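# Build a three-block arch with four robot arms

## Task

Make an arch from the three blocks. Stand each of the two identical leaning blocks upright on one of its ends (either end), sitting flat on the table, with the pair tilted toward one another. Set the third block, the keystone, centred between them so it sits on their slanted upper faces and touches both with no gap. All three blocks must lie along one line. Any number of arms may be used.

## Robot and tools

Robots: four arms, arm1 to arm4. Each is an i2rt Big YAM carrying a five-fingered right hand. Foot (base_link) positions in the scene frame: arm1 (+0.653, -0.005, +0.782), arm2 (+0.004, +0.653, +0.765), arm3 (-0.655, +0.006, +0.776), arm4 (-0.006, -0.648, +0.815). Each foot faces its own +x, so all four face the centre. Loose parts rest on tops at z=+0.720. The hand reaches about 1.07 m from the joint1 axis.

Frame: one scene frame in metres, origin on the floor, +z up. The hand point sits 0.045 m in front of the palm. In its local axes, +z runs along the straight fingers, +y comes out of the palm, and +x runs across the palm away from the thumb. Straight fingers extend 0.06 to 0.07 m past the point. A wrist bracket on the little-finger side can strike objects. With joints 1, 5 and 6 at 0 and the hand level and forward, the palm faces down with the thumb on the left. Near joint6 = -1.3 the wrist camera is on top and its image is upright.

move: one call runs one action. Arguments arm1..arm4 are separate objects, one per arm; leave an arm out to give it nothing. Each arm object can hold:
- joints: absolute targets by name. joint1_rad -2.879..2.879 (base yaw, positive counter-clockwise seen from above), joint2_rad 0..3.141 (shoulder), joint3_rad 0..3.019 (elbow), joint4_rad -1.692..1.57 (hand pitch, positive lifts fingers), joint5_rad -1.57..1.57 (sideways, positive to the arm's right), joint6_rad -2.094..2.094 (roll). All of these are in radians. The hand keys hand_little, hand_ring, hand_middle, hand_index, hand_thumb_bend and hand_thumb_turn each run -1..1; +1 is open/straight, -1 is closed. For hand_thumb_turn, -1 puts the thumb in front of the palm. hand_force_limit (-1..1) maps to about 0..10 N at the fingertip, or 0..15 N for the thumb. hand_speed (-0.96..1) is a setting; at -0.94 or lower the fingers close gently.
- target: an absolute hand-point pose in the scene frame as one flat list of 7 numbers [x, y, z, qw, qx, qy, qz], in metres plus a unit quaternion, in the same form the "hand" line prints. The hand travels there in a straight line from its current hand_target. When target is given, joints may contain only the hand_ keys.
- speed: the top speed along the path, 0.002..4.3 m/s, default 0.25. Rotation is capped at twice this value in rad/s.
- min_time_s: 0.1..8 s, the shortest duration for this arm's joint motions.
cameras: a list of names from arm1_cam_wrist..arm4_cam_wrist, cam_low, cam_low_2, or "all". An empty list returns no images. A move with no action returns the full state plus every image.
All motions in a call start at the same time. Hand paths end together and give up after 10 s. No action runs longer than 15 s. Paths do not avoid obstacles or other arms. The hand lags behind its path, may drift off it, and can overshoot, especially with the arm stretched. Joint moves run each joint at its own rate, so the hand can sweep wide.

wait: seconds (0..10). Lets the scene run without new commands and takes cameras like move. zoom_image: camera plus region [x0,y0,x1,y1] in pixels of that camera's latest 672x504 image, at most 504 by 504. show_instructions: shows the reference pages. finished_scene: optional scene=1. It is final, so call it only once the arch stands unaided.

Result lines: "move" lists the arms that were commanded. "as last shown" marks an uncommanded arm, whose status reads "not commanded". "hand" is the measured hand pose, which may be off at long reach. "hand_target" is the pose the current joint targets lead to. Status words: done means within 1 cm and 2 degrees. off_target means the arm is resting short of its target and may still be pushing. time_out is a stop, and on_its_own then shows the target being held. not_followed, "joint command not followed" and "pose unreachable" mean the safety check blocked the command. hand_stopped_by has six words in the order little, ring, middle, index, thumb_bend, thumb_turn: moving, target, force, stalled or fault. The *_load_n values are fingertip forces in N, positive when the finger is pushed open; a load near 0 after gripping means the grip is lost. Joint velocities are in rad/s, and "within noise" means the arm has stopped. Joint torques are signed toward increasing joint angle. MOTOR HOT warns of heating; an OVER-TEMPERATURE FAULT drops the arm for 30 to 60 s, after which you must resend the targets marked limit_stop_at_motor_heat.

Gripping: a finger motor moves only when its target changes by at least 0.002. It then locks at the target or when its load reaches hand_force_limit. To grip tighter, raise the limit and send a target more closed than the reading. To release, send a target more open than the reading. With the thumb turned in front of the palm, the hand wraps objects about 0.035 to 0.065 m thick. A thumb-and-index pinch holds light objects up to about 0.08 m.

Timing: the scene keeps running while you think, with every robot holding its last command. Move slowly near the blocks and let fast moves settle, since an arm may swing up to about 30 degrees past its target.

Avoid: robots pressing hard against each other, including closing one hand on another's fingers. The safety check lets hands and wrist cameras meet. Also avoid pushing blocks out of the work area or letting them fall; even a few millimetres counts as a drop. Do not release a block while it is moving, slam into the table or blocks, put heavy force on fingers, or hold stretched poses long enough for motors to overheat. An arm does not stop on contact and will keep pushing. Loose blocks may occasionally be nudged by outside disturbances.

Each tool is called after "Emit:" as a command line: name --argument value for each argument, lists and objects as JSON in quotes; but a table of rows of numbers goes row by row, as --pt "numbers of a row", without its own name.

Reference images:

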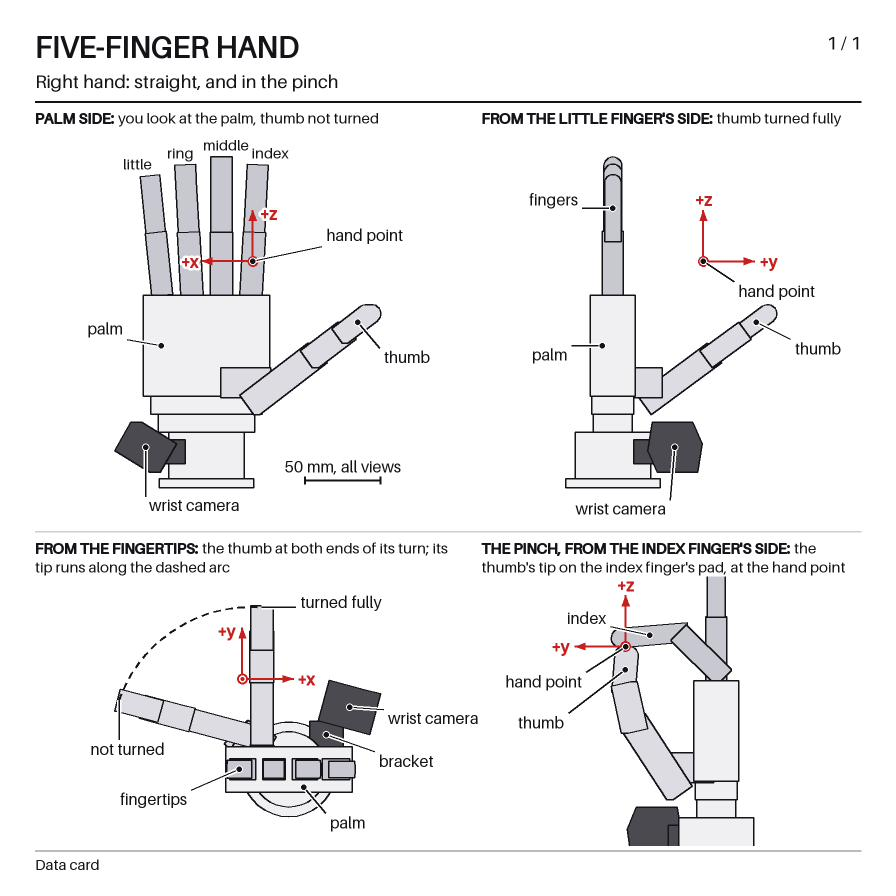

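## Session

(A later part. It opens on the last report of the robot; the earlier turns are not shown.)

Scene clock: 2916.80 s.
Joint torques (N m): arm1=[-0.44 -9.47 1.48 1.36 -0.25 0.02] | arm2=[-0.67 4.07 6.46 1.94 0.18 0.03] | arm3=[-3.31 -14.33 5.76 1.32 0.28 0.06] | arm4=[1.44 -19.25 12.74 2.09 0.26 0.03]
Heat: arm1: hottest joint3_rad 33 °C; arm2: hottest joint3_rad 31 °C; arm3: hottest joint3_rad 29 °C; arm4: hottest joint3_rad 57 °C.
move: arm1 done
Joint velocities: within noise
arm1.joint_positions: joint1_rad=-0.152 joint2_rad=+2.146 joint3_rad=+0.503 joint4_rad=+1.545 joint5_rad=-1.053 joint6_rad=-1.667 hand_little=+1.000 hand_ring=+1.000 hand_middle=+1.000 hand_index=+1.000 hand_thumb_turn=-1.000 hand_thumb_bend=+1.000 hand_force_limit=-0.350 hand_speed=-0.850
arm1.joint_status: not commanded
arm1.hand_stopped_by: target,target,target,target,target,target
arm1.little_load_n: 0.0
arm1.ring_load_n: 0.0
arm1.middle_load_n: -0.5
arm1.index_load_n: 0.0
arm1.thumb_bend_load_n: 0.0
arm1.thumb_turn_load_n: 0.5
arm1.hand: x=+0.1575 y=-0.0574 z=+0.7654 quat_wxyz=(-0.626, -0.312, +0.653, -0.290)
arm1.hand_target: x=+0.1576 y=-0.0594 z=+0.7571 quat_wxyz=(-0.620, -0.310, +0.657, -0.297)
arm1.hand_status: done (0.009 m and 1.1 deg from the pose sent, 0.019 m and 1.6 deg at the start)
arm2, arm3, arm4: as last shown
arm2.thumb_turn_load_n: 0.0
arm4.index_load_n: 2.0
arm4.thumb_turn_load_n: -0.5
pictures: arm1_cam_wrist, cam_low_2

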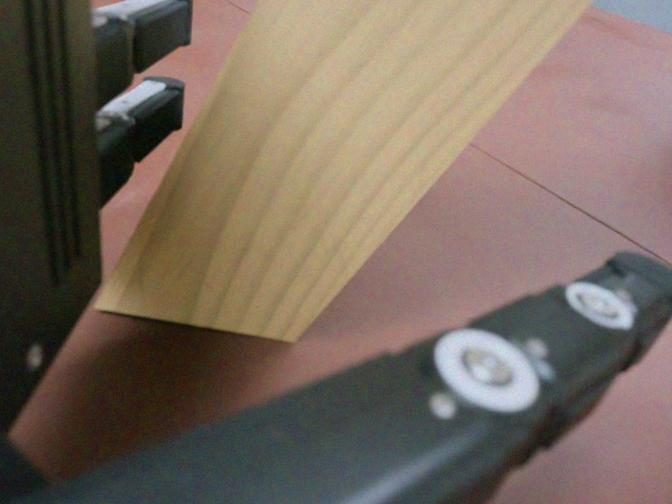

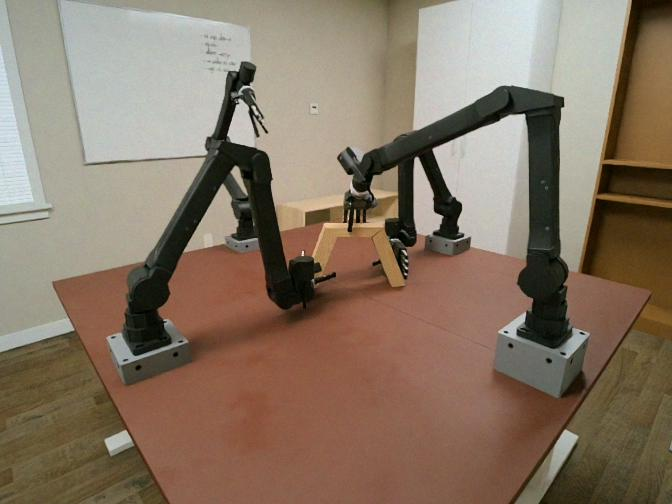

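Emit:
move --arm1 '{"target":[0.153,-0.0557,0.757,-0.620,-0.310,0.657,-0.297],"speed":0.03}' --cameras '["cam_low_2","arm1_cam_wrist"]'

Emit:
zoom_image --camera "cam_low_2" --region '[365, 205, 425, 305]'

Scene clock: 2922.70 s.
Joint torques (N m): arm1=[-1.96 -10.05 1.44 1.06 -0.25 -0.01] | arm2=[-0.85 4.13 6.49 1.92 0.19 0.04] | arm3=[-2.49 -13.57 5.41 1.55 0.25 0.08] | arm4=[1.44 -19.49 12.68 2.06 0.25 0.02]
Heat: arm1: hottest joint3_rad 33 °C; arm2: hottest joint3_rad 31 °C; arm3: hottest joint3_rad 29 °C; arm4: hottest joint3_rad 57 °C.
move: arm1 done
Joint velocities: arm1=[within noise] | arm2=[within noise] | arm3=[0.024 -0.005 0.051 -0.007 0.007 0.051] | arm4=[within noise]
arm1.joint_positions: joint1_rad=-0.152 joint2_rad=+2.146 joint3_rad=+0.515 joint4_rad=+1.536 joint5_rad=-1.061 joint6_rad=-1.667 hand_little=+1.000 hand_ring=+1.000 hand_middle=+1.000 hand_index=+1.000 hand_thumb_turn=-1.000 hand_thumb_bend=+1.000 hand_force_limit=-0.350 hand_speed=-0.850
arm1.joint_status: not commanded
arm1.hand_stopped_by: target,target,target,target,target,target
arm1.little_load_n: 0.0
arm1.ring_load_n: 0.0
arm1.middle_load_n: 0.0
arm1.index_load_n: 0.0
arm1.thumb_bend_load_n: 0.0
arm1.thumb_turn_load_n: 0.0
arm1.hand: x=+0.1537 y=-0.0580 z=+0.7658 quat_wxyz=(-0.626, -0.315, +0.651, -0.293)
arm1.hand_target: x=+0.1533 y=-0.0557 z=+0.7570 quat_wxyz=(-0.620, -0.310, +0.657, -0.297)
arm1.hand_status: done (0.009 m and 1.2 deg from the pose sent, 0.010 m and 1.1 deg at the start)
arm2, arm3, arm4: as last shown
arm2.little_load_n: 0.5
arm4.middle_load_n: 3.5
arm4.thumb_turn_load_n: 0.0
pictures: arm1_cam_wrist, cam_low_2

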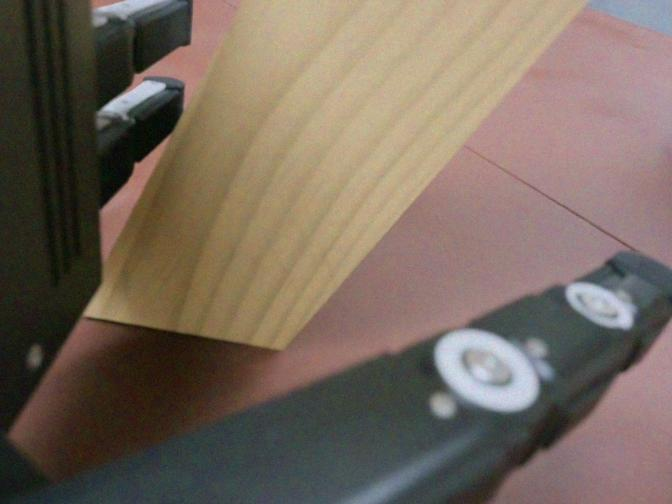

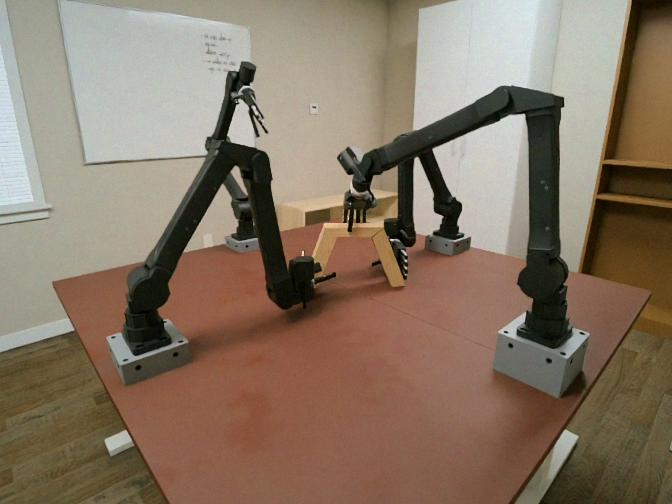

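Scaled by 5.040 from the camera's image (finer frame: 960x720).

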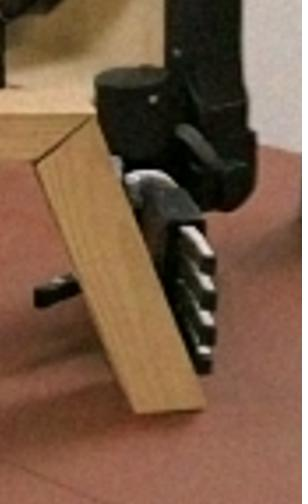

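Emit:
move --arm1 '{"target":[0.148,-0.0515,0.757,-0.620,-0.310,0.657,-0.297],"speed":0.03}' --cameras '["cam_low_2","arm1_cam_wrist"]'

Emit:
zoom_image --camera "cam_low_2" --region '[365, 205, 425, 305]'

Scene clock: 2928.83 s.
Joint torques (N m): arm1=[-1.44 -9.35 1.78 1.29 -0.22 -0.04] | arm2=[-0.79 4.13 6.48 1.92 0.17 0.03] | arm3=[-3.37 -14.51 5.72 1.2 0.27 0.03] | arm4=[1.26 -19.6 12.7 2.07 0.27 0.02]
Heat: arm1: hottest joint3_rad 33 °C; arm2: hottest joint3_rad 31 °C; arm3: hottest joint3_rad 29 °C; arm4: hottest joint3_rad 58 °C.
move: arm1 done
Joint velocities: within noise
arm1.joint_positions: joint1_rad=-0.157 joint2_rad=+2.146 joint3_rad=+0.529 joint4_rad=+1.519 joint5_rad=-1.071 joint6_rad=-1.667 hand_little=+1.000 hand_ring=+1.000 hand_middle=+1.000 hand_index=+1.000 hand_thumb_turn=-1.000 hand_thumb_bend=+1.000 hand_force_limit=-0.350 hand_speed=-0.850
arm1.joint_status: not commanded
arm1.hand_stopped_by: target,target,target,target,target,target
arm1.little_load_n: 0.0
arm1.ring_load_n: 0.0
arm1.middle_load_n: 0.0
arm1.index_load_n: 0.0
arm1.thumb_bend_load_n: 0.0
arm1.thumb_turn_load_n: 0.0
arm1.hand: x=+0.1494 y=-0.0565 z=+0.7649 quat_wxyz=(-0.624, -0.316, +0.651, -0.295)
arm1.hand_target: x=+0.1482 y=-0.0515 z=+0.7571 quat_wxyz=(-0.620, -0.310, +0.657, -0.297)
arm1.hand_status: done (0.010 m and 1.1 deg from the pose sent, 0.012 m and 1.3 deg at the start)
arm2.joint_positions: joint1_rad=-0.035 joint2_rad=+0.598 joint3_rad=+1.402 joint4_rad=-1.432 joint5_rad=+0.144 joint6_rad=-0.899 hand_little=+1.000 hand_ring=+1.000 hand_middle=+1.000 hand_index=+1.000 hand_thumb_turn=+1.000 hand_thumb_bend=+1.000 hand_force_limit=+0.000 hand_speed=-0.800
arm2.joint_status: not commanded
arm2.hand_stopped_by: target,target,target,target,target,target
arm2.little_load_n: 0.0
arm2.ring_load_n: 0.0
arm2.middle_load_n: 0.0
arm2.index_load_n: 0.0
arm2.thumb_bend_load_n: 0.0
arm2.thumb_turn_load_n: 0.0
arm2.hand: x=-0.0600 y=+0.4722 z=+1.2376 quat_wxyz=(+0.270, +0.333, -0.823, +0.374)
arm2.hand_target: x=-0.0599 y=+0.4721 z=+1.2467 quat_wxyz=(+0.274, +0.330, -0.818, +0.383)
arm2.hand_status: not commanded
arm3.joint_positions: joint1_rad=-0.103 joint2_rad=+2.192 joint3_rad=+0.790 joint4_rad=+1.387 joint5_rad=-1.053 joint6_rad=-1.587 hand_little=+1.000 hand_ring=+1.000 hand_middle=+1.000 hand_index=+1.000 hand_thumb_turn=-1.000 hand_thumb_bend=+1.000 hand_force_limit=-0.350 hand_speed=-0.850
arm3.joint_status: not commanded
arm3.hand_stopped_by: target,target,target,target,target,target
arm3.little_load_n: 0.0
arm3.ring_load_n: 0.0
arm3.middle_load_n: 0.0
arm3.index_load_n: 0.0
arm3.thumb_bend_load_n: 0.0
arm3.thumb_turn_load_n: 0.5
arm3.hand: x=-0.0574 y=+0.0558 z=+0.7667 quat_wxyz=(-0.307, +0.637, +0.310, +0.635)
arm3.hand_target: x=-0.0458 y=+0.0378 z=+0.7655 quat_wxyz=(-0.299, +0.641, +0.299, +0.641)
arm3.hand_status: not commanded
arm4.joint_positions: joint1_rad=+0.078 joint2_rad=+1.692 joint3_rad=+1.315 joint4_rad=-0.373 joint5_rad=+0.571 joint6_rad=+0.503 hand_little=+0.318 hand_ring=+0.320 hand_middle=+0.327 hand_index=+0.346 hand_thumb_turn=-0.870 hand_thumb_bend=+0.554 hand_force_limit=-0.300 hand_speed=-0.950
arm4.joint_status: not commanded
arm4.hand_stopped_by: target,target,force,target,force,target
arm4.little_load_n: 0.0
arm4.ring_load_n: 1.0
arm4.middle_load_n: 3.5
arm4.index_load_n: 1.5
arm4.thumb_bend_load_n: 7.0
arm4.thumb_turn_load_n: 0.0
arm4.hand: x=+0.0098 y=+0.0164 z=+0.9551 quat_wxyz=(-0.434, +0.838, -0.301, +0.138)
arm4.hand_target: x=-0.0009 y=+0.0398 z=+1.0122 quat_wxyz=(-0.481, +0.814, -0.307, +0.113)
arm4.hand_status: not commanded
pictures: arm1_cam_wrist, cam_low_2

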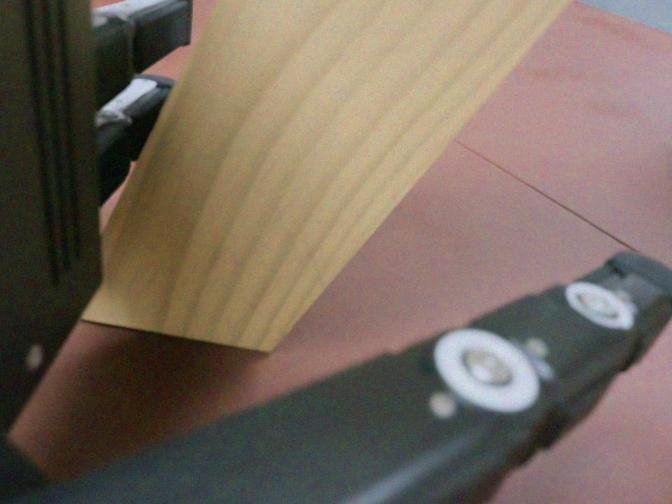

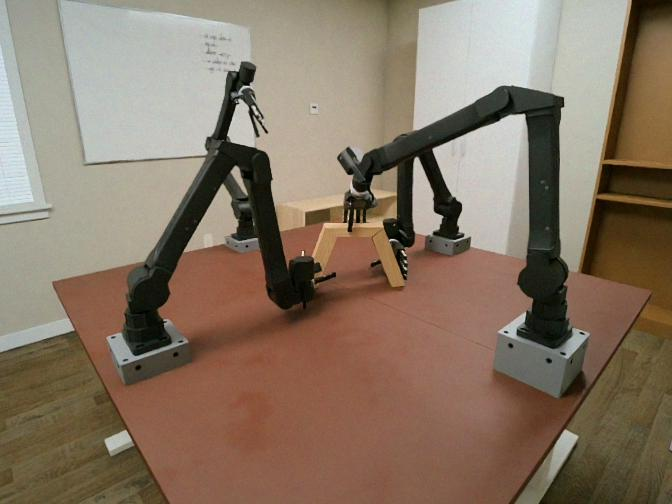

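Scaled by 5.040 from the camera's image (finer frame: 960x720).

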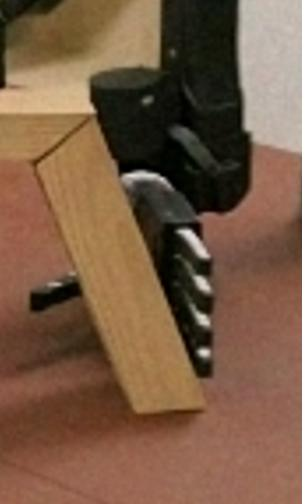

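Emit:
move --arm1 '{"target":[0.144,-0.048,0.757,-0.620,-0.310,0.657,-0.297],"speed":0.03}' --cameras '["cam_low_2","arm1_cam_wrist"]'

Emit:
zoom_image --camera "cam_low_2" --region '[365, 205, 425, 305]'

Scene clock: 2933.97 s.
Joint torques (N m): arm1=[-1.79 -10.46 1.98 0.95 0.01 -0.05] | arm2=[-0.67 3.96 6.49 1.95 0.19 0.03] | arm3=[-2.84 -14.15 5.6 1.43 0.3 0.02] | arm4=[1.49 -19.08 12.71 2.07 0.27 0.03]
Heat: arm1: hottest joint3_rad 32 °C; arm2: hottest joint3_rad 31 °C; arm3: hottest joint3_rad 29 °C; arm4: hottest joint3_rad 58 °C.
move: arm1 off_target
Joint velocities: within noise
arm1.joint_positions: joint1_rad=-0.161 joint2_rad=+2.146 joint3_rad=+0.537 joint4_rad=+1.507 joint5_rad=-1.084 joint6_rad=-1.667 hand_little=+1.000 hand_ring=+1.000 hand_middle=+1.000 hand_index=+1.000 hand_thumb_turn=-1.000 hand_thumb_bend=+1.000 hand_force_limit=-0.350 hand_speed=-0.850
arm1.joint_status: not commanded
arm1.hand_stopped_by: target,target,target,target,target,target
arm1.little_load_n: 0.0
arm1.ring_load_n: 0.0
arm1.middle_load_n: 0.0
arm1.index_load_n: 0.0
arm1.thumb_bend_load_n: 0.0
arm1.thumb_turn_load_n: 0.5
arm1.hand: x=+0.1480 y=-0.0561 z=+0.7640 quat_wxyz=(-0.622, -0.318, +0.650, -0.299)
arm1.hand_target: x=+0.1442 y=-0.0480 z=+0.7571 quat_wxyz=(-0.620, -0.310, +0.657, -0.297)
arm1.hand_status: off_target (0.011 m and 1.2 deg from the pose sent, 0.013 m and 1.1 deg at the start)
arm2, arm3, arm4: as last shown
arm3.thumb_turn_load_n: 0.0
arm4.middle_load_n: 3.0
arm4.index_load_n: 2.0
arm4.thumb_bend_load_n: 6.5
pictures: arm1_cam_wrist, cam_low_2

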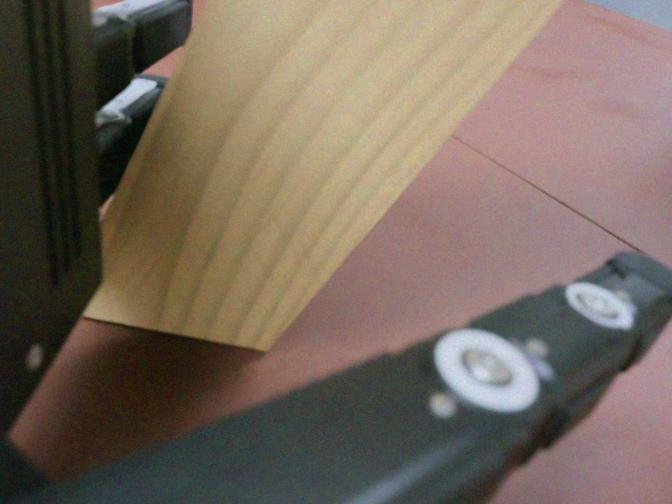

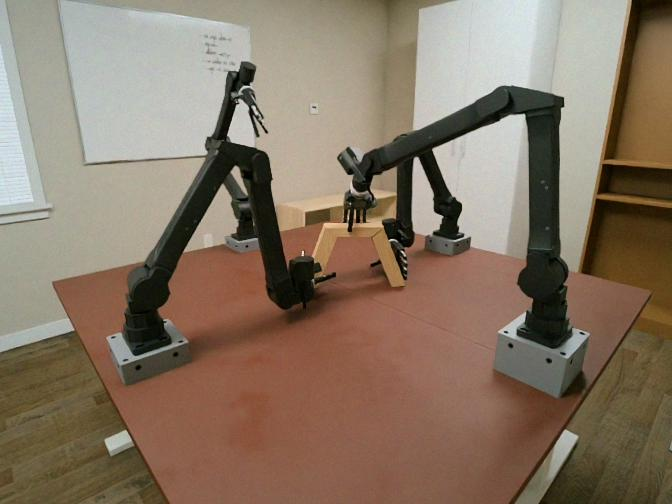

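Scaled by 5.040 from the camera's image (finer frame: 960x720).

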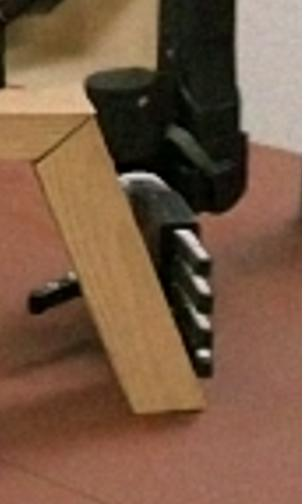

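Emit:
move --arm1 '{"target":[0.1395,-0.0442,0.757,-0.620,-0.310,0.657,-0.297],"speed":0.03}' --cameras '["cam_low_2","arm1_cam_wrist"]'

Emit:
zoom_image --camera "cam_low_2" --region '[365, 205, 425, 305]'

Scene clock: 2944.87 s.
Joint torques (N m): arm1=[-2.43 -10.46 2.29 0.95 0.32 -0.09] | arm2=[-0.85 3.96 6.45 1.92 0.19 0.03] | arm3=[-2.78 -14.62 5.61 1.18 0.25 0.04] | arm4=[1.32 -19.37 12.63 2.06 0.25 0.02]
Heat: arm1: hottest joint3_rad 32 °C; arm2: hottest joint3_rad 31 °C; arm3: hottest joint3_rad 29 °C; arm4: hottest joint3_rad 58 °C.
move: arm1 off_target
Joint velocities: within noise
arm1.joint_positions: joint1_rad=-0.167 joint2_rad=+2.146 joint3_rad=+0.547 joint4_rad=+1.492 joint5_rad=-1.098 joint6_rad=-1.667 hand_little=+1.000 hand_ring=+1.000 hand_middle=+1.000 hand_index=+1.000 hand_thumb_turn=-1.000 hand_thumb_bend=+1.000 hand_force_limit=-0.350 hand_speed=-0.850
arm1.joint_status: not commanded
arm1.hand_stopped_by: target,target,target,target,target,target
arm1.little_load_n: -0.5
arm1.ring_load_n: 0.0
arm1.middle_load_n: 0.0
arm1.index_load_n: 0.0
arm1.thumb_bend_load_n: 0.0
arm1.thumb_turn_load_n: 0.5
arm1.hand: x=+0.1458 y=-0.0552 z=+0.7630 quat_wxyz=(-0.619, -0.319, +0.650, -0.304)
arm1.hand_target: x=+0.1398 y=-0.0442 z=+0.7571 quat_wxyz=(-0.620, -0.310, +0.657, -0.297)
arm1.hand_status: off_target (0.014 m and 1.5 deg from the pose sent, 0.016 m and 1.2 deg at the start)
arm2, arm3, arm4: as last shown
arm2.ring_load_n: -0.5
arm3.thumb_turn_load_n: 0.5
arm3.hand_target: x=-0.0458 y=+0.0379 z=+0.7655 quat_wxyz=(-0.299, +0.641, +0.299, +0.641)
arm4.ring_load_n: 0.5
pictures: arm1_cam_wrist, cam_low_2

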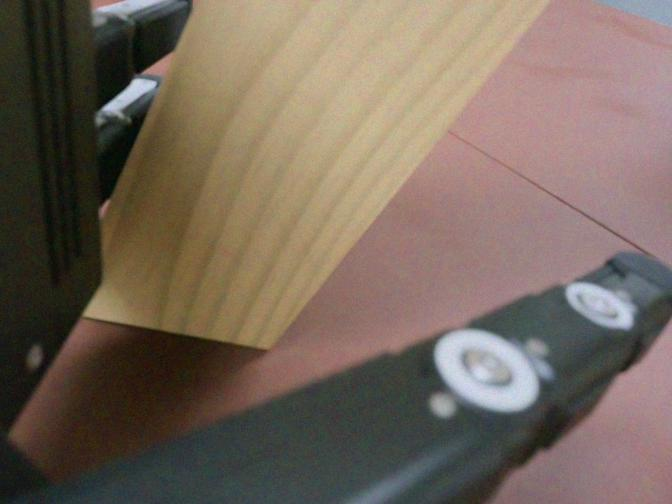

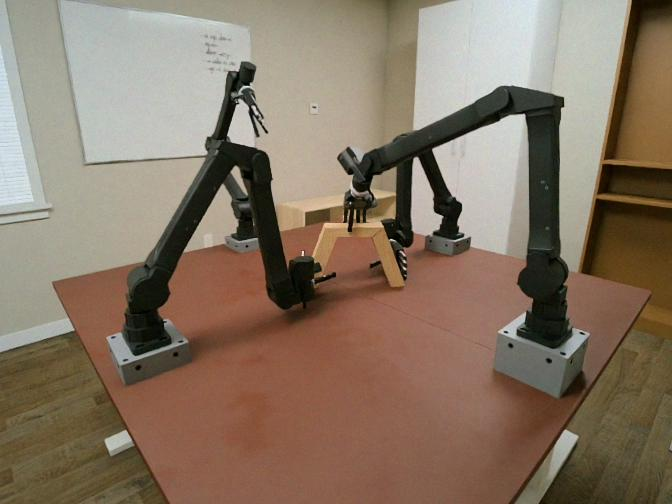

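Scaled by 5.040 from the camera's image (finer frame: 960x720).

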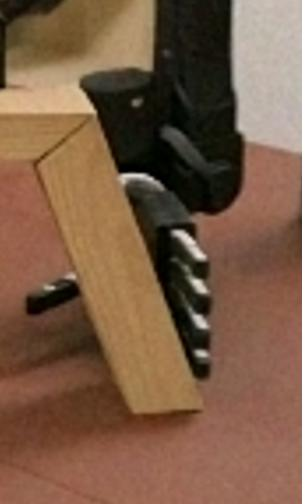

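Emit:
move --arm1 '{"target":[0.1355,-0.0408,0.757,-0.620,-0.310,0.657,-0.297],"speed":0.03}' --cameras '["cam_low_2"]'

Emit:
zoom_image --camera "cam_low_2" --region '[365, 205, 425, 305]'

Scene clock: 2950.90 s.
Joint torques (N m): arm1=[-2.49 -9.99 2.43 0.96 0.21 -0.11] | arm2=[-1.03 4.13 6.48 1.91 0.18 0.03] | arm3=[-3.31 -14.74 5.75 1.47 0.27 0.07] | arm4=[1.38 -19.31 12.77 2.03 0.27 0.04]
Heat: arm1: hottest joint3_rad 32 °C; arm2: hottest joint3_rad 31 °C; arm3: hottest joint3_rad 29 °C; arm4: hottest joint3_rad 58 °C.
move: arm1 off_target
Joint velocities: within noise
arm1.joint_positions: joint1_rad=-0.172 joint2_rad=+2.146 joint3_rad=+0.558 joint4_rad=+1.475 joint5_rad=-1.103 joint6_rad=-1.667 hand_little=+1.000 hand_ring=+1.000 hand_middle=+1.000 hand_index=+1.000 hand_thumb_turn=-1.000 hand_thumb_bend=+1.000 hand_force_limit=-0.350 hand_speed=-0.850
arm1.joint_status: not commanded
arm1.hand_stopped_by: target,target,target,target,target,target
arm1.little_load_n: 0.0
arm1.ring_load_n: 0.0
arm1.middle_load_n: 0.0
arm1.index_load_n: 0.0
arm1.thumb_bend_load_n: 0.0
arm1.thumb_turn_load_n: 0.5
arm1.hand: x=+0.1424 y=-0.0524 z=+0.7618 quat_wxyz=(-0.618, -0.318, +0.652, -0.305)
arm1.hand_target: x=+0.1359 y=-0.0409 z=+0.7571 quat_wxyz=(-0.620, -0.310, +0.657, -0.297)
arm1.hand_status: off_target (0.014 m and 1.4 deg from the pose sent, 0.019 m and 1.5 deg at the start)
arm2, arm3, arm4: as last shown
arm2.ring_load_n: 0.0
arm4.middle_load_n: 3.5
arm4.index_load_n: 1.5
arm4.hand_target: x=-0.0009 y=+0.0398 z=+1.0121 quat_wxyz=(-0.480, +0.814, -0.307, +0.113)

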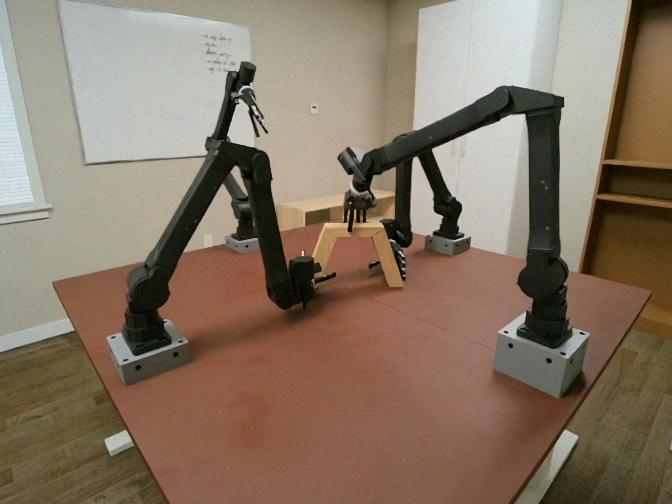

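Scaled by 5.040 from the camera's image (finer frame: 960x720).

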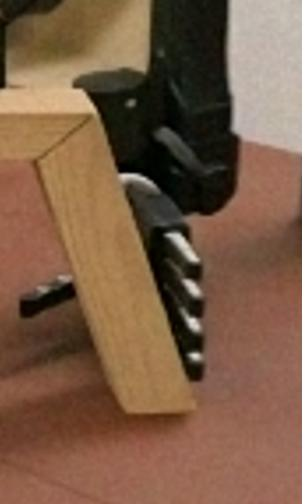

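Emit:
zoom_image --camera "cam_low_2" --region '[364, 215, 392, 241]'

Emit:
zoom_image --camera "cam_low_2" --region '[384, 275, 411, 295]'

Emit:
zoom_image --camera "cam_low_2" --region '[318, 215, 346, 241]'

Emit:
zoom_image --camera "cam_low_2" --region '[290, 205, 420, 302]'

Scaled by 18.000 from the camera's image (finer frame: 960x720).

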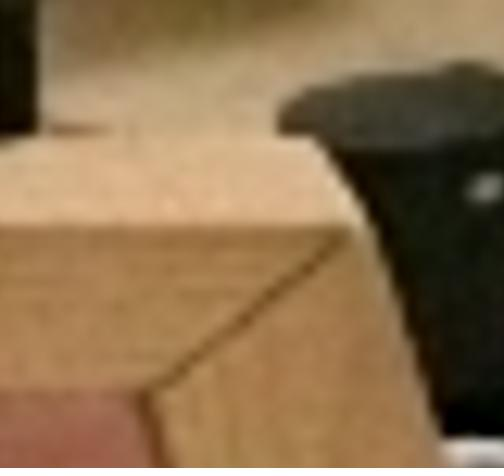

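Scaled by 18.667 from the camera's image (finer frame: 960x720).

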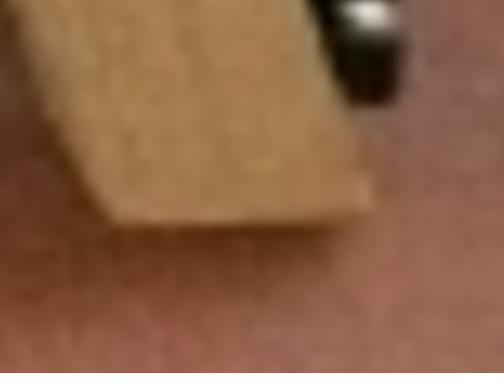

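Scaled by 18.000 from the camera's image (finer frame: 960x720).

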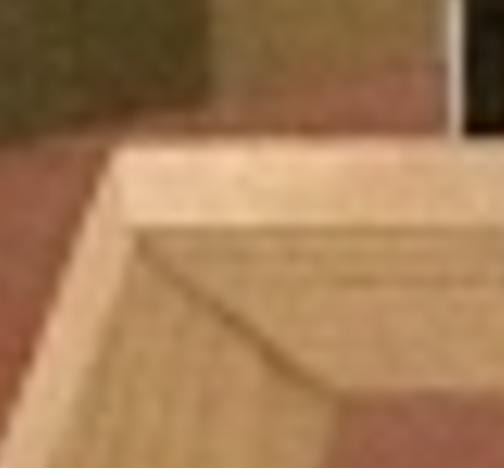

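Scaled by 3.877 from the camera's image (finer frame: 960x720).

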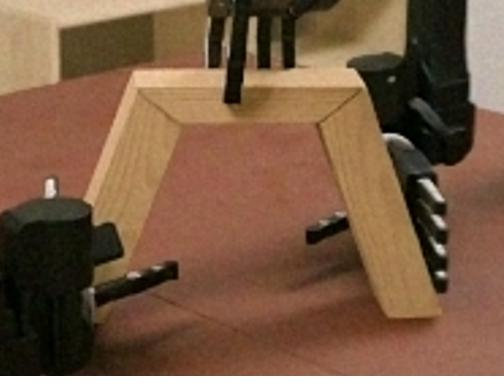

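Emit:
move --cameras '["all"]'

Emit:
zoom_image --camera "cam_low" --region '[335, 205, 385, 305]'

Emit:
zoom_image --camera "cam_low_2" --region '[365, 275, 420, 315]'

Scene clock: 2972.73 s.
Joint torques (N m): arm1=[-2.32 -11.11 2.45 1.11 0.23 -0.17] | arm2=[-0.79 4.13 6.46 1.92 0.18 0.02] | arm3=[-2.67 -14.97 5.61 1.33 0.32 0.03] | arm4=[1.67 -19.37 12.66 2 0.26 0.03]
Heat: arm1: hottest joint3_rad 32 °C; arm2: hottest joint3_rad 31 °C; arm3: hottest joint3_rad 29 °C; arm4: hottest joint3_rad 58 °C.
Joint velocities: within noise
arm1.joint_positions: joint1_rad=-0.172 joint2_rad=+2.146 joint3_rad=+0.558 joint4_rad=+1.475 joint5_rad=-1.103 joint6_rad=-1.667 hand_little=+1.000 hand_ring=+1.000 hand_middle=+1.000 hand_index=+1.000 hand_thumb_turn=-1.000 hand_thumb_bend=+1.000 hand_force_limit=-0.350 hand_speed=-0.850
arm1.joint_status: not commanded
arm1.hand_stopped_by: target,target,target,target,target,target
arm1.little_load_n: 0.0
arm1.ring_load_n: 0.0
arm1.middle_load_n: 0.0
arm1.index_load_n: 0.0
arm1.thumb_bend_load_n: 0.0
arm1.thumb_turn_load_n: 0.0
arm1.hand: x=+0.1424 y=-0.0524 z=+0.7618 quat_wxyz=(-0.618, -0.318, +0.652, -0.305) (m; scene frame)
arm1.hand_target: x=+0.1359 y=-0.0409 z=+0.7571 quat_wxyz=(-0.620, -0.310, +0.657, -0.297) (m; scene frame)
arm1.hand_status: off_target (0.014 m and 1.4 deg from the pose sent, 0.019 m and 1.5 deg at the start)
arm2.joint_positions: joint1_rad=-0.035 joint2_rad=+0.598 joint3_rad=+1.402 joint4_rad=-1.432 joint5_rad=+0.144 joint6_rad=-0.899 hand_little=+1.000 hand_ring=+1.000 hand_middle=+1.000 hand_index=+1.000 hand_thumb_turn=+1.000 hand_thumb_bend=+1.000 hand_force_limit=+0.000 hand_speed=-0.800
arm2.joint_status: not commanded
arm2.hand_stopped_by: target,target,target,target,target,target
arm2.little_load_n: 0.0
arm2.ring_load_n: 0.0
arm2.middle_load_n: 0.0
arm2.index_load_n: 0.0
arm2.thumb_bend_load_n: 0.0
arm2.thumb_turn_load_n: 0.0
arm2.hand: x=-0.0600 y=+0.4722 z=+1.2376 quat_wxyz=(+0.270, +0.333, -0.823, +0.374) (m; scene frame)
arm2.hand_target: x=-0.0599 y=+0.4721 z=+1.2467 quat_wxyz=(+0.274, +0.330, -0.818, +0.383) (m; scene frame)
arm2.hand_status: not commanded
arm3.joint_positions: joint1_rad=-0.103 joint2_rad=+2.192 joint3_rad=+0.790 joint4_rad=+1.387 joint5_rad=-1.053 joint6_rad=-1.587 hand_little=+1.000 hand_ring=+1.000 hand_middle=+1.000 hand_index=+1.000 hand_thumb_turn=-1.000 hand_thumb_bend=+1.000 hand_force_limit=-0.350 hand_speed=-0.850
arm3.joint_status: not commanded
arm3.hand_stopped_by: target,target,target,target,target,target
arm3.little_load_n: 0.0
arm3.ring_load_n: 0.0
arm3.middle_load_n: 0.0
arm3.index_load_n: 0.0
arm3.thumb_bend_load_n: 0.0
arm3.thumb_turn_load_n: 0.0
arm3.hand: x=-0.0574 y=+0.0558 z=+0.7667 quat_wxyz=(-0.307, +0.637, +0.310, +0.635) (m; scene frame)
arm3.hand_target: x=-0.0458 y=+0.0379 z=+0.7655 quat_wxyz=(-0.299, +0.641, +0.299, +0.641) (m; scene frame)
arm3.hand_status: not commanded
arm4.joint_positions: joint1_rad=+0.078 joint2_rad=+1.692 joint3_rad=+1.315 joint4_rad=-0.373 joint5_rad=+0.571 joint6_rad=+0.503 hand_little=+0.318 hand_ring=+0.320 hand_middle=+0.327 hand_index=+0.346 hand_thumb_turn=-0.870 hand_thumb_bend=+0.554 hand_force_limit=-0.300 hand_speed=-0.950
arm4.joint_status: not commanded
arm4.hand_stopped_by: target,target,force,target,force,target
arm4.little_load_n: 0.0
arm4.ring_load_n: 0.5
arm4.middle_load_n: 3.0
arm4.index_load_n: 2.0
arm4.thumb_bend_load_n: 6.5
arm4.thumb_turn_load_n: 0.0
arm4.hand: x=+0.0098 y=+0.0164 z=+0.9551 quat_wxyz=(-0.434, +0.838, -0.301, +0.138) (m; scene frame)
arm4.hand_target: x=-0.0009 y=+0.0398 z=+1.0121 quat_wxyz=(-0.480, +0.814, -0.307, +0.113) (m; scene frame)
arm4.hand_status: not commanded
pictures: arm1_cam_wrist, arm2_cam_wrist, arm3_cam_wrist, arm4_cam_wrist, cam_low, cam_low_2

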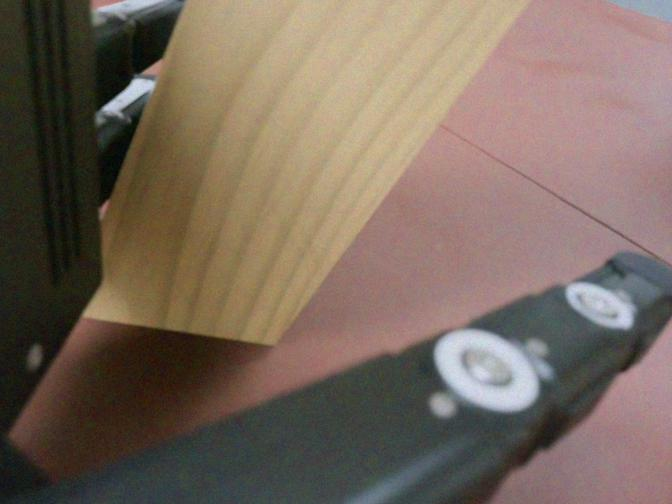

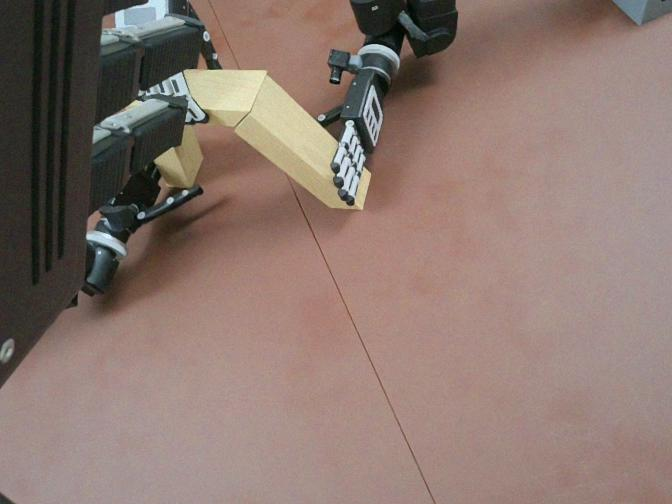

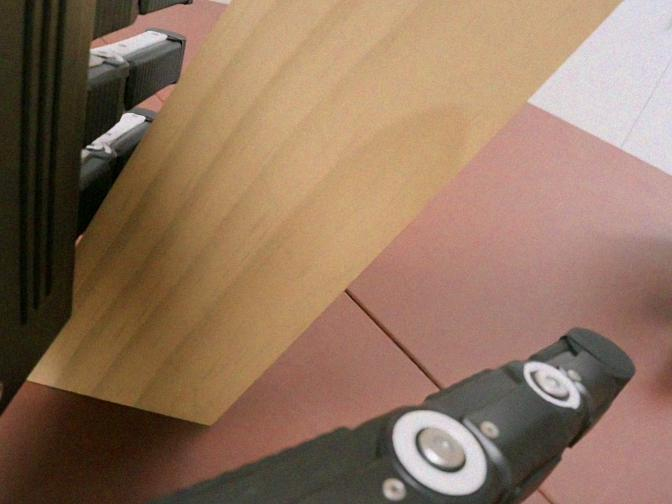

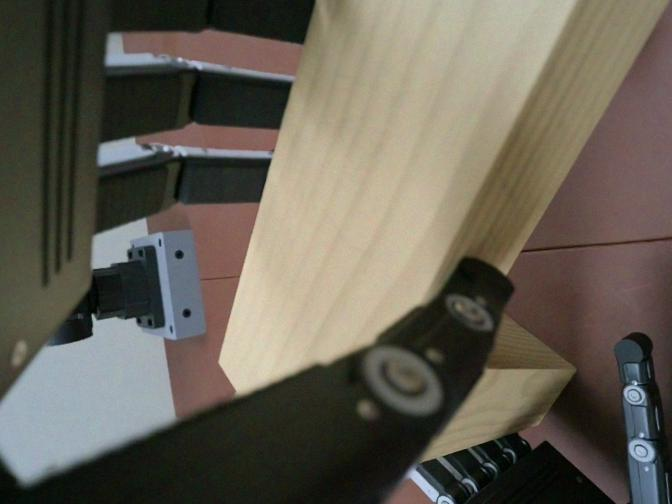

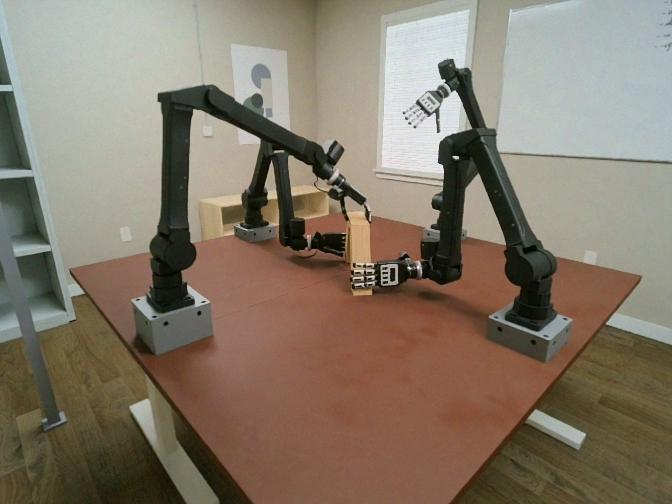

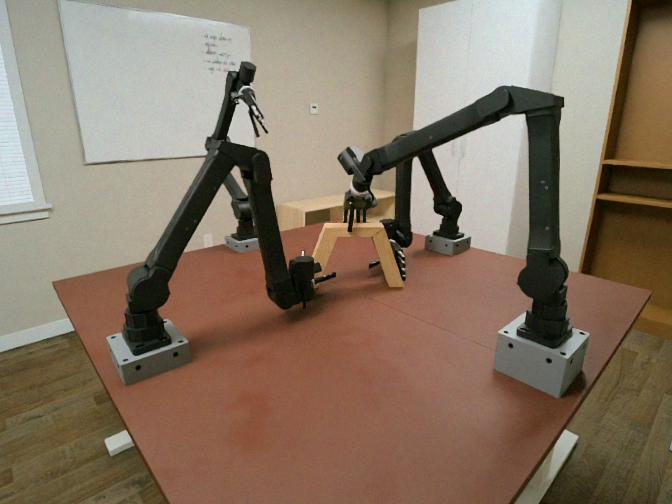

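Scaled by 5.040 from the camera's image (finer frame: 960x720).

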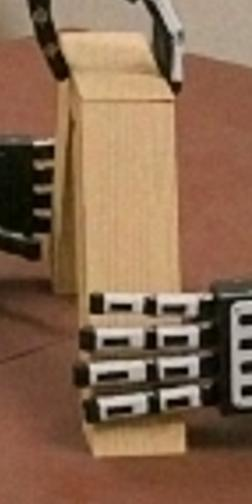

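Scaled by 9.164 from the camera's image (finer frame: 960x720).

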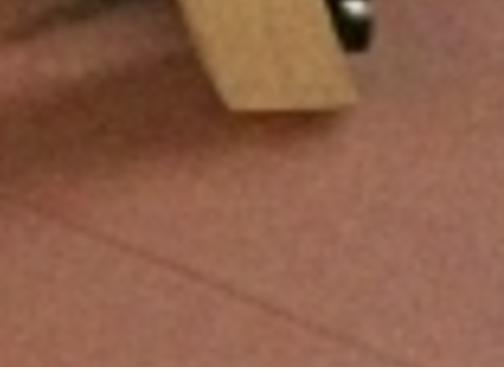

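Emit:
zoom_image --camera "arm2_cam_wrist" --region '[150, 50, 390, 220]'

Emit:
zoom_image --camera "cam_low" --region '[340, 205, 380, 235]'

Scaled by 2.100 from the camera's image (finer frame: 960x720).

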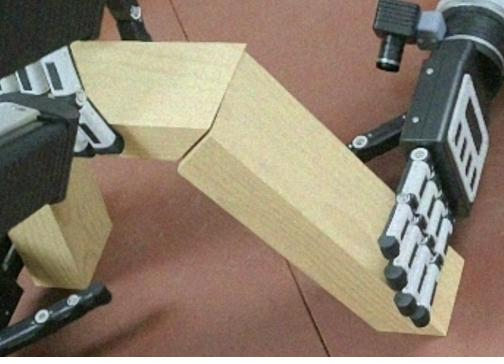

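Scaled by 12.600 from the camera's image (finer frame: 960x720).

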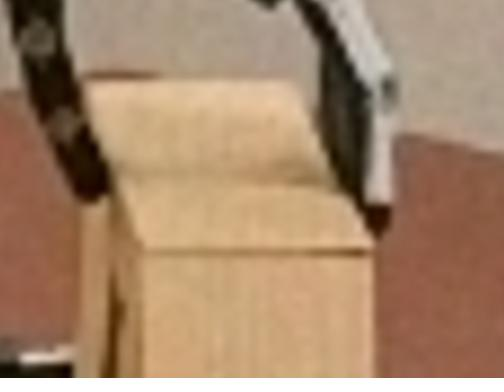

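Emit:
zoom_image --camera "arm2_cam_wrist" --region '[220, 60, 300, 140]'

Scaled by 6.300 from the camera's image (finer frame: 960x720).

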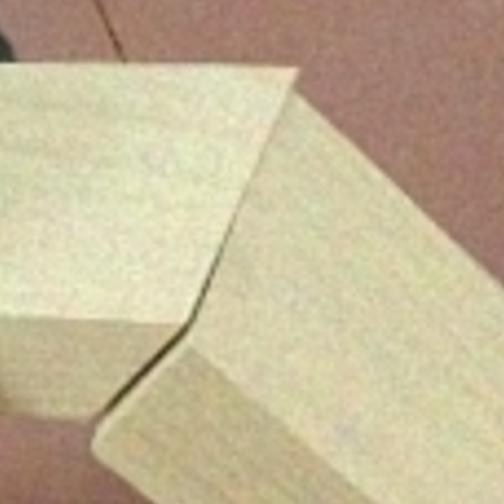

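Emit:
move --arm2 '{"joints":{"joint1_rad":0.3},"min_time_s":2}' --cameras '["arm2_cam_wrist"]'

Scene clock: 3026.10 s.
Joint torques (N m): arm1=[-2.43 -10.7 2.43 0.85 0.18 -0.12] | arm2=[-0.03 4.13 6.5 1.91 0.19 0.03] | arm3=[-3.02 -14.04 5.63 1.51 0.26 0] | arm4=[1.61 -19.31 12.71 2.07 0.28 0.04]
Heat: arm1: hottest joint3_rad 31 °C; arm2: hottest joint3_rad 31 °C; arm3: hottest joint3_rad 28 °C; arm4: hottest joint3_rad 58 °C.
move: arm2 done
Joint velocities: within noise
arm1, arm3, arm4: as last shown
arm1.thumb_turn_load_n: 0.5
arm2.joint_positions: joint1_rad=+0.291 joint2_rad=+0.598 joint3_rad=+1.402 joint4_rad=-1.432 joint5_rad=+0.143 joint6_rad=-0.899 hand_little=+1.000 hand_ring=+1.000 hand_middle=+1.000 hand_index=+1.000 hand_thumb_turn=+1.000 hand_thumb_bend=+1.000 hand_force_limit=+0.000 hand_speed=-0.800
arm2.joint_status: all done
arm2.hand_stopped_by: target,target,target,target,target,target
arm2.little_load_n: 0.0
arm2.ring_load_n: 0.0
arm2.middle_load_n: 0.0
arm2.index_load_n: 0.0
arm2.thumb_bend_load_n: 0.0
arm2.thumb_turn_load_n: 0.0
arm2.hand: x=+0.0027 y=+0.4604 z=+1.2373 quat_wxyz=(+0.206, +0.463, -0.758, +0.411)
arm2.hand_target: x=+0.0045 y=+0.4603 z=+1.2464 quat_wxyz=(+0.207, +0.463, -0.752, +0.422)
arm2.hand_status: not commanded
arm4.middle_load_n: 3.5

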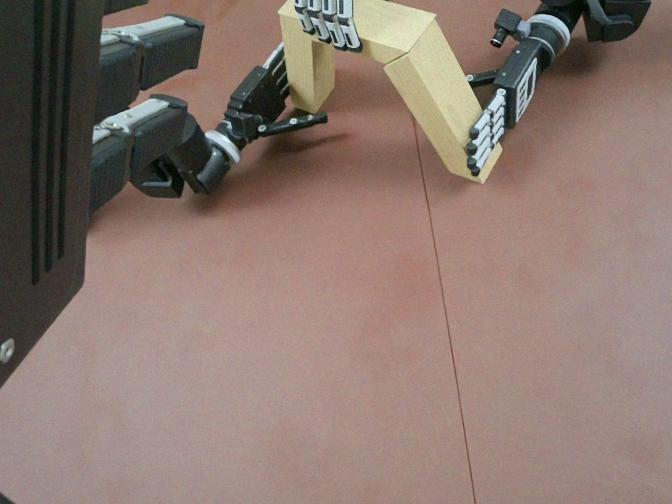

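Emit:
move --arm2 '{"joints":{"joint4_rad":-1.15},"min_time_s":2}' --cameras '["arm2_cam_wrist"]'

Emit:
zoom_image --camera "arm2_cam_wrist" --region '[230, 60, 530, 300]'

Scene clock: 3032.83 s.
Joint torques (N m): arm1=[-2.08 -10.58 2.48 0.94 0.18 -0.09] | arm2=[-0.09 3.84 6.6 2.89 0.15 0.03] | arm3=[-3.37 -14.39 5.5 1.18 0.27 0] | arm4=[1.26 -19.14 12.72 2.03 0.26 0.03]
Heat: arm1: hottest joint3_rad 31 °C; arm2: hottest joint3_rad 31 °C; arm3: hottest joint3_rad 28 °C; arm4: hottest joint3_rad 58 °C.
move: arm2 done
Joint velocities: within noise
arm1, arm3, arm4: as last shown
arm1.thumb_turn_load_n: 0.0
arm2.joint_positions: joint1_rad=+0.291 joint2_rad=+0.598 joint3_rad=+1.402 joint4_rad=-1.175 joint5_rad=+0.143 joint6_rad=-0.899 hand_little=+1.000 hand_ring=+1.000 hand_middle=+1.000 hand_index=+1.000 hand_thumb_turn=+1.000 hand_thumb_bend=+1.000 hand_force_limit=+0.000 hand_speed=-0.800
arm2.joint_status: all done
arm2.hand_stopped_by: target,target,target,target,target,target
arm2.little_load_n: 0.0
arm2.ring_load_n: 0.0
arm2.middle_load_n: 0.0
arm2.index_load_n: 0.0
arm2.thumb_bend_load_n: 0.0
arm2.thumb_turn_load_n: 0.0
arm2.hand: x=+0.0152 y=+0.4162 z=+1.2890 quat_wxyz=(+0.236, +0.420, -0.707, +0.518)
arm2.hand_target: x=+0.0179 y=+0.4148 z=+1.3035 quat_wxyz=(+0.238, +0.416, -0.696, +0.535)
arm2.hand_status: not commanded
arm4.middle_load_n: 3.0
arm4.index_load_n: 1.5

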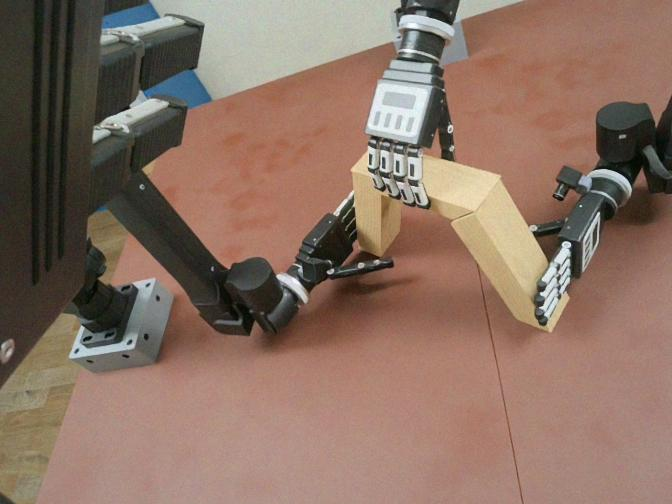

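Scaled by 1.680 from the camera's image (finer frame: 960x720).

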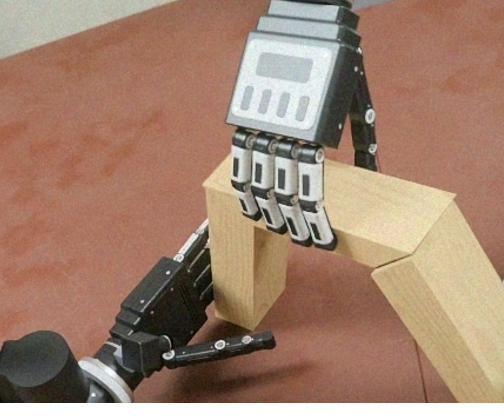

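Emit:
zoom_image --camera "arm2_cam_wrist" --region '[345, 145, 425, 215]'

Emit:
zoom_image --camera "arm2_cam_wrist" --region '[430, 150, 530, 240]'

Emit:
zoom_image --camera "arm2_cam_wrist" --region '[500, 240, 600, 340]'

Emit:
zoom_image --camera "arm2_cam_wrist" --region '[330, 210, 420, 290]'

Scaled by 6.300 from the camera's image (finer frame: 960x720).

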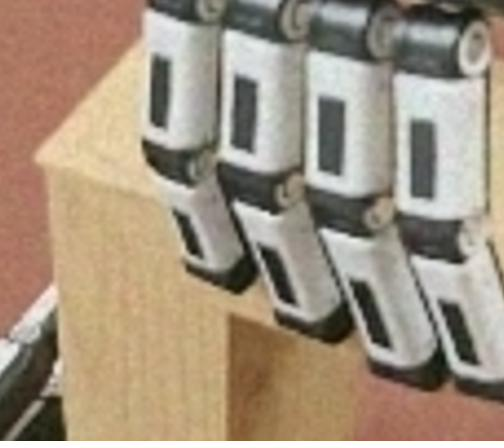

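Scaled by 5.040 from the camera's image (finer frame: 960x720).

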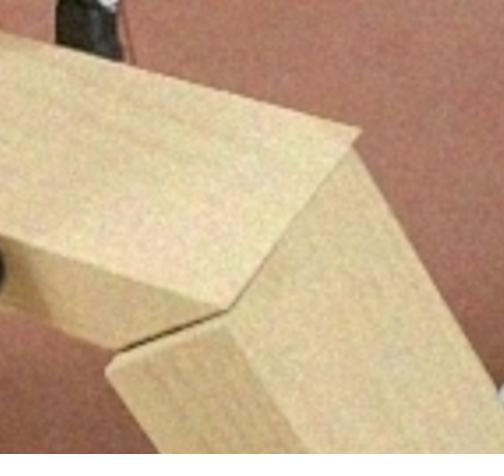

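Scaled by 5.040 from the camera's image (finer frame: 960x720).

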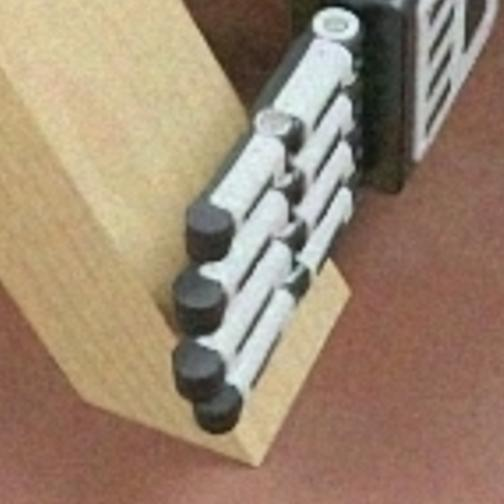

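Scaled by 5.600 from the camera's image (finer frame: 960x720).

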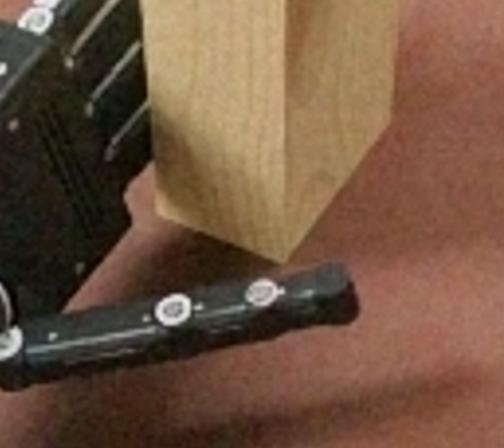

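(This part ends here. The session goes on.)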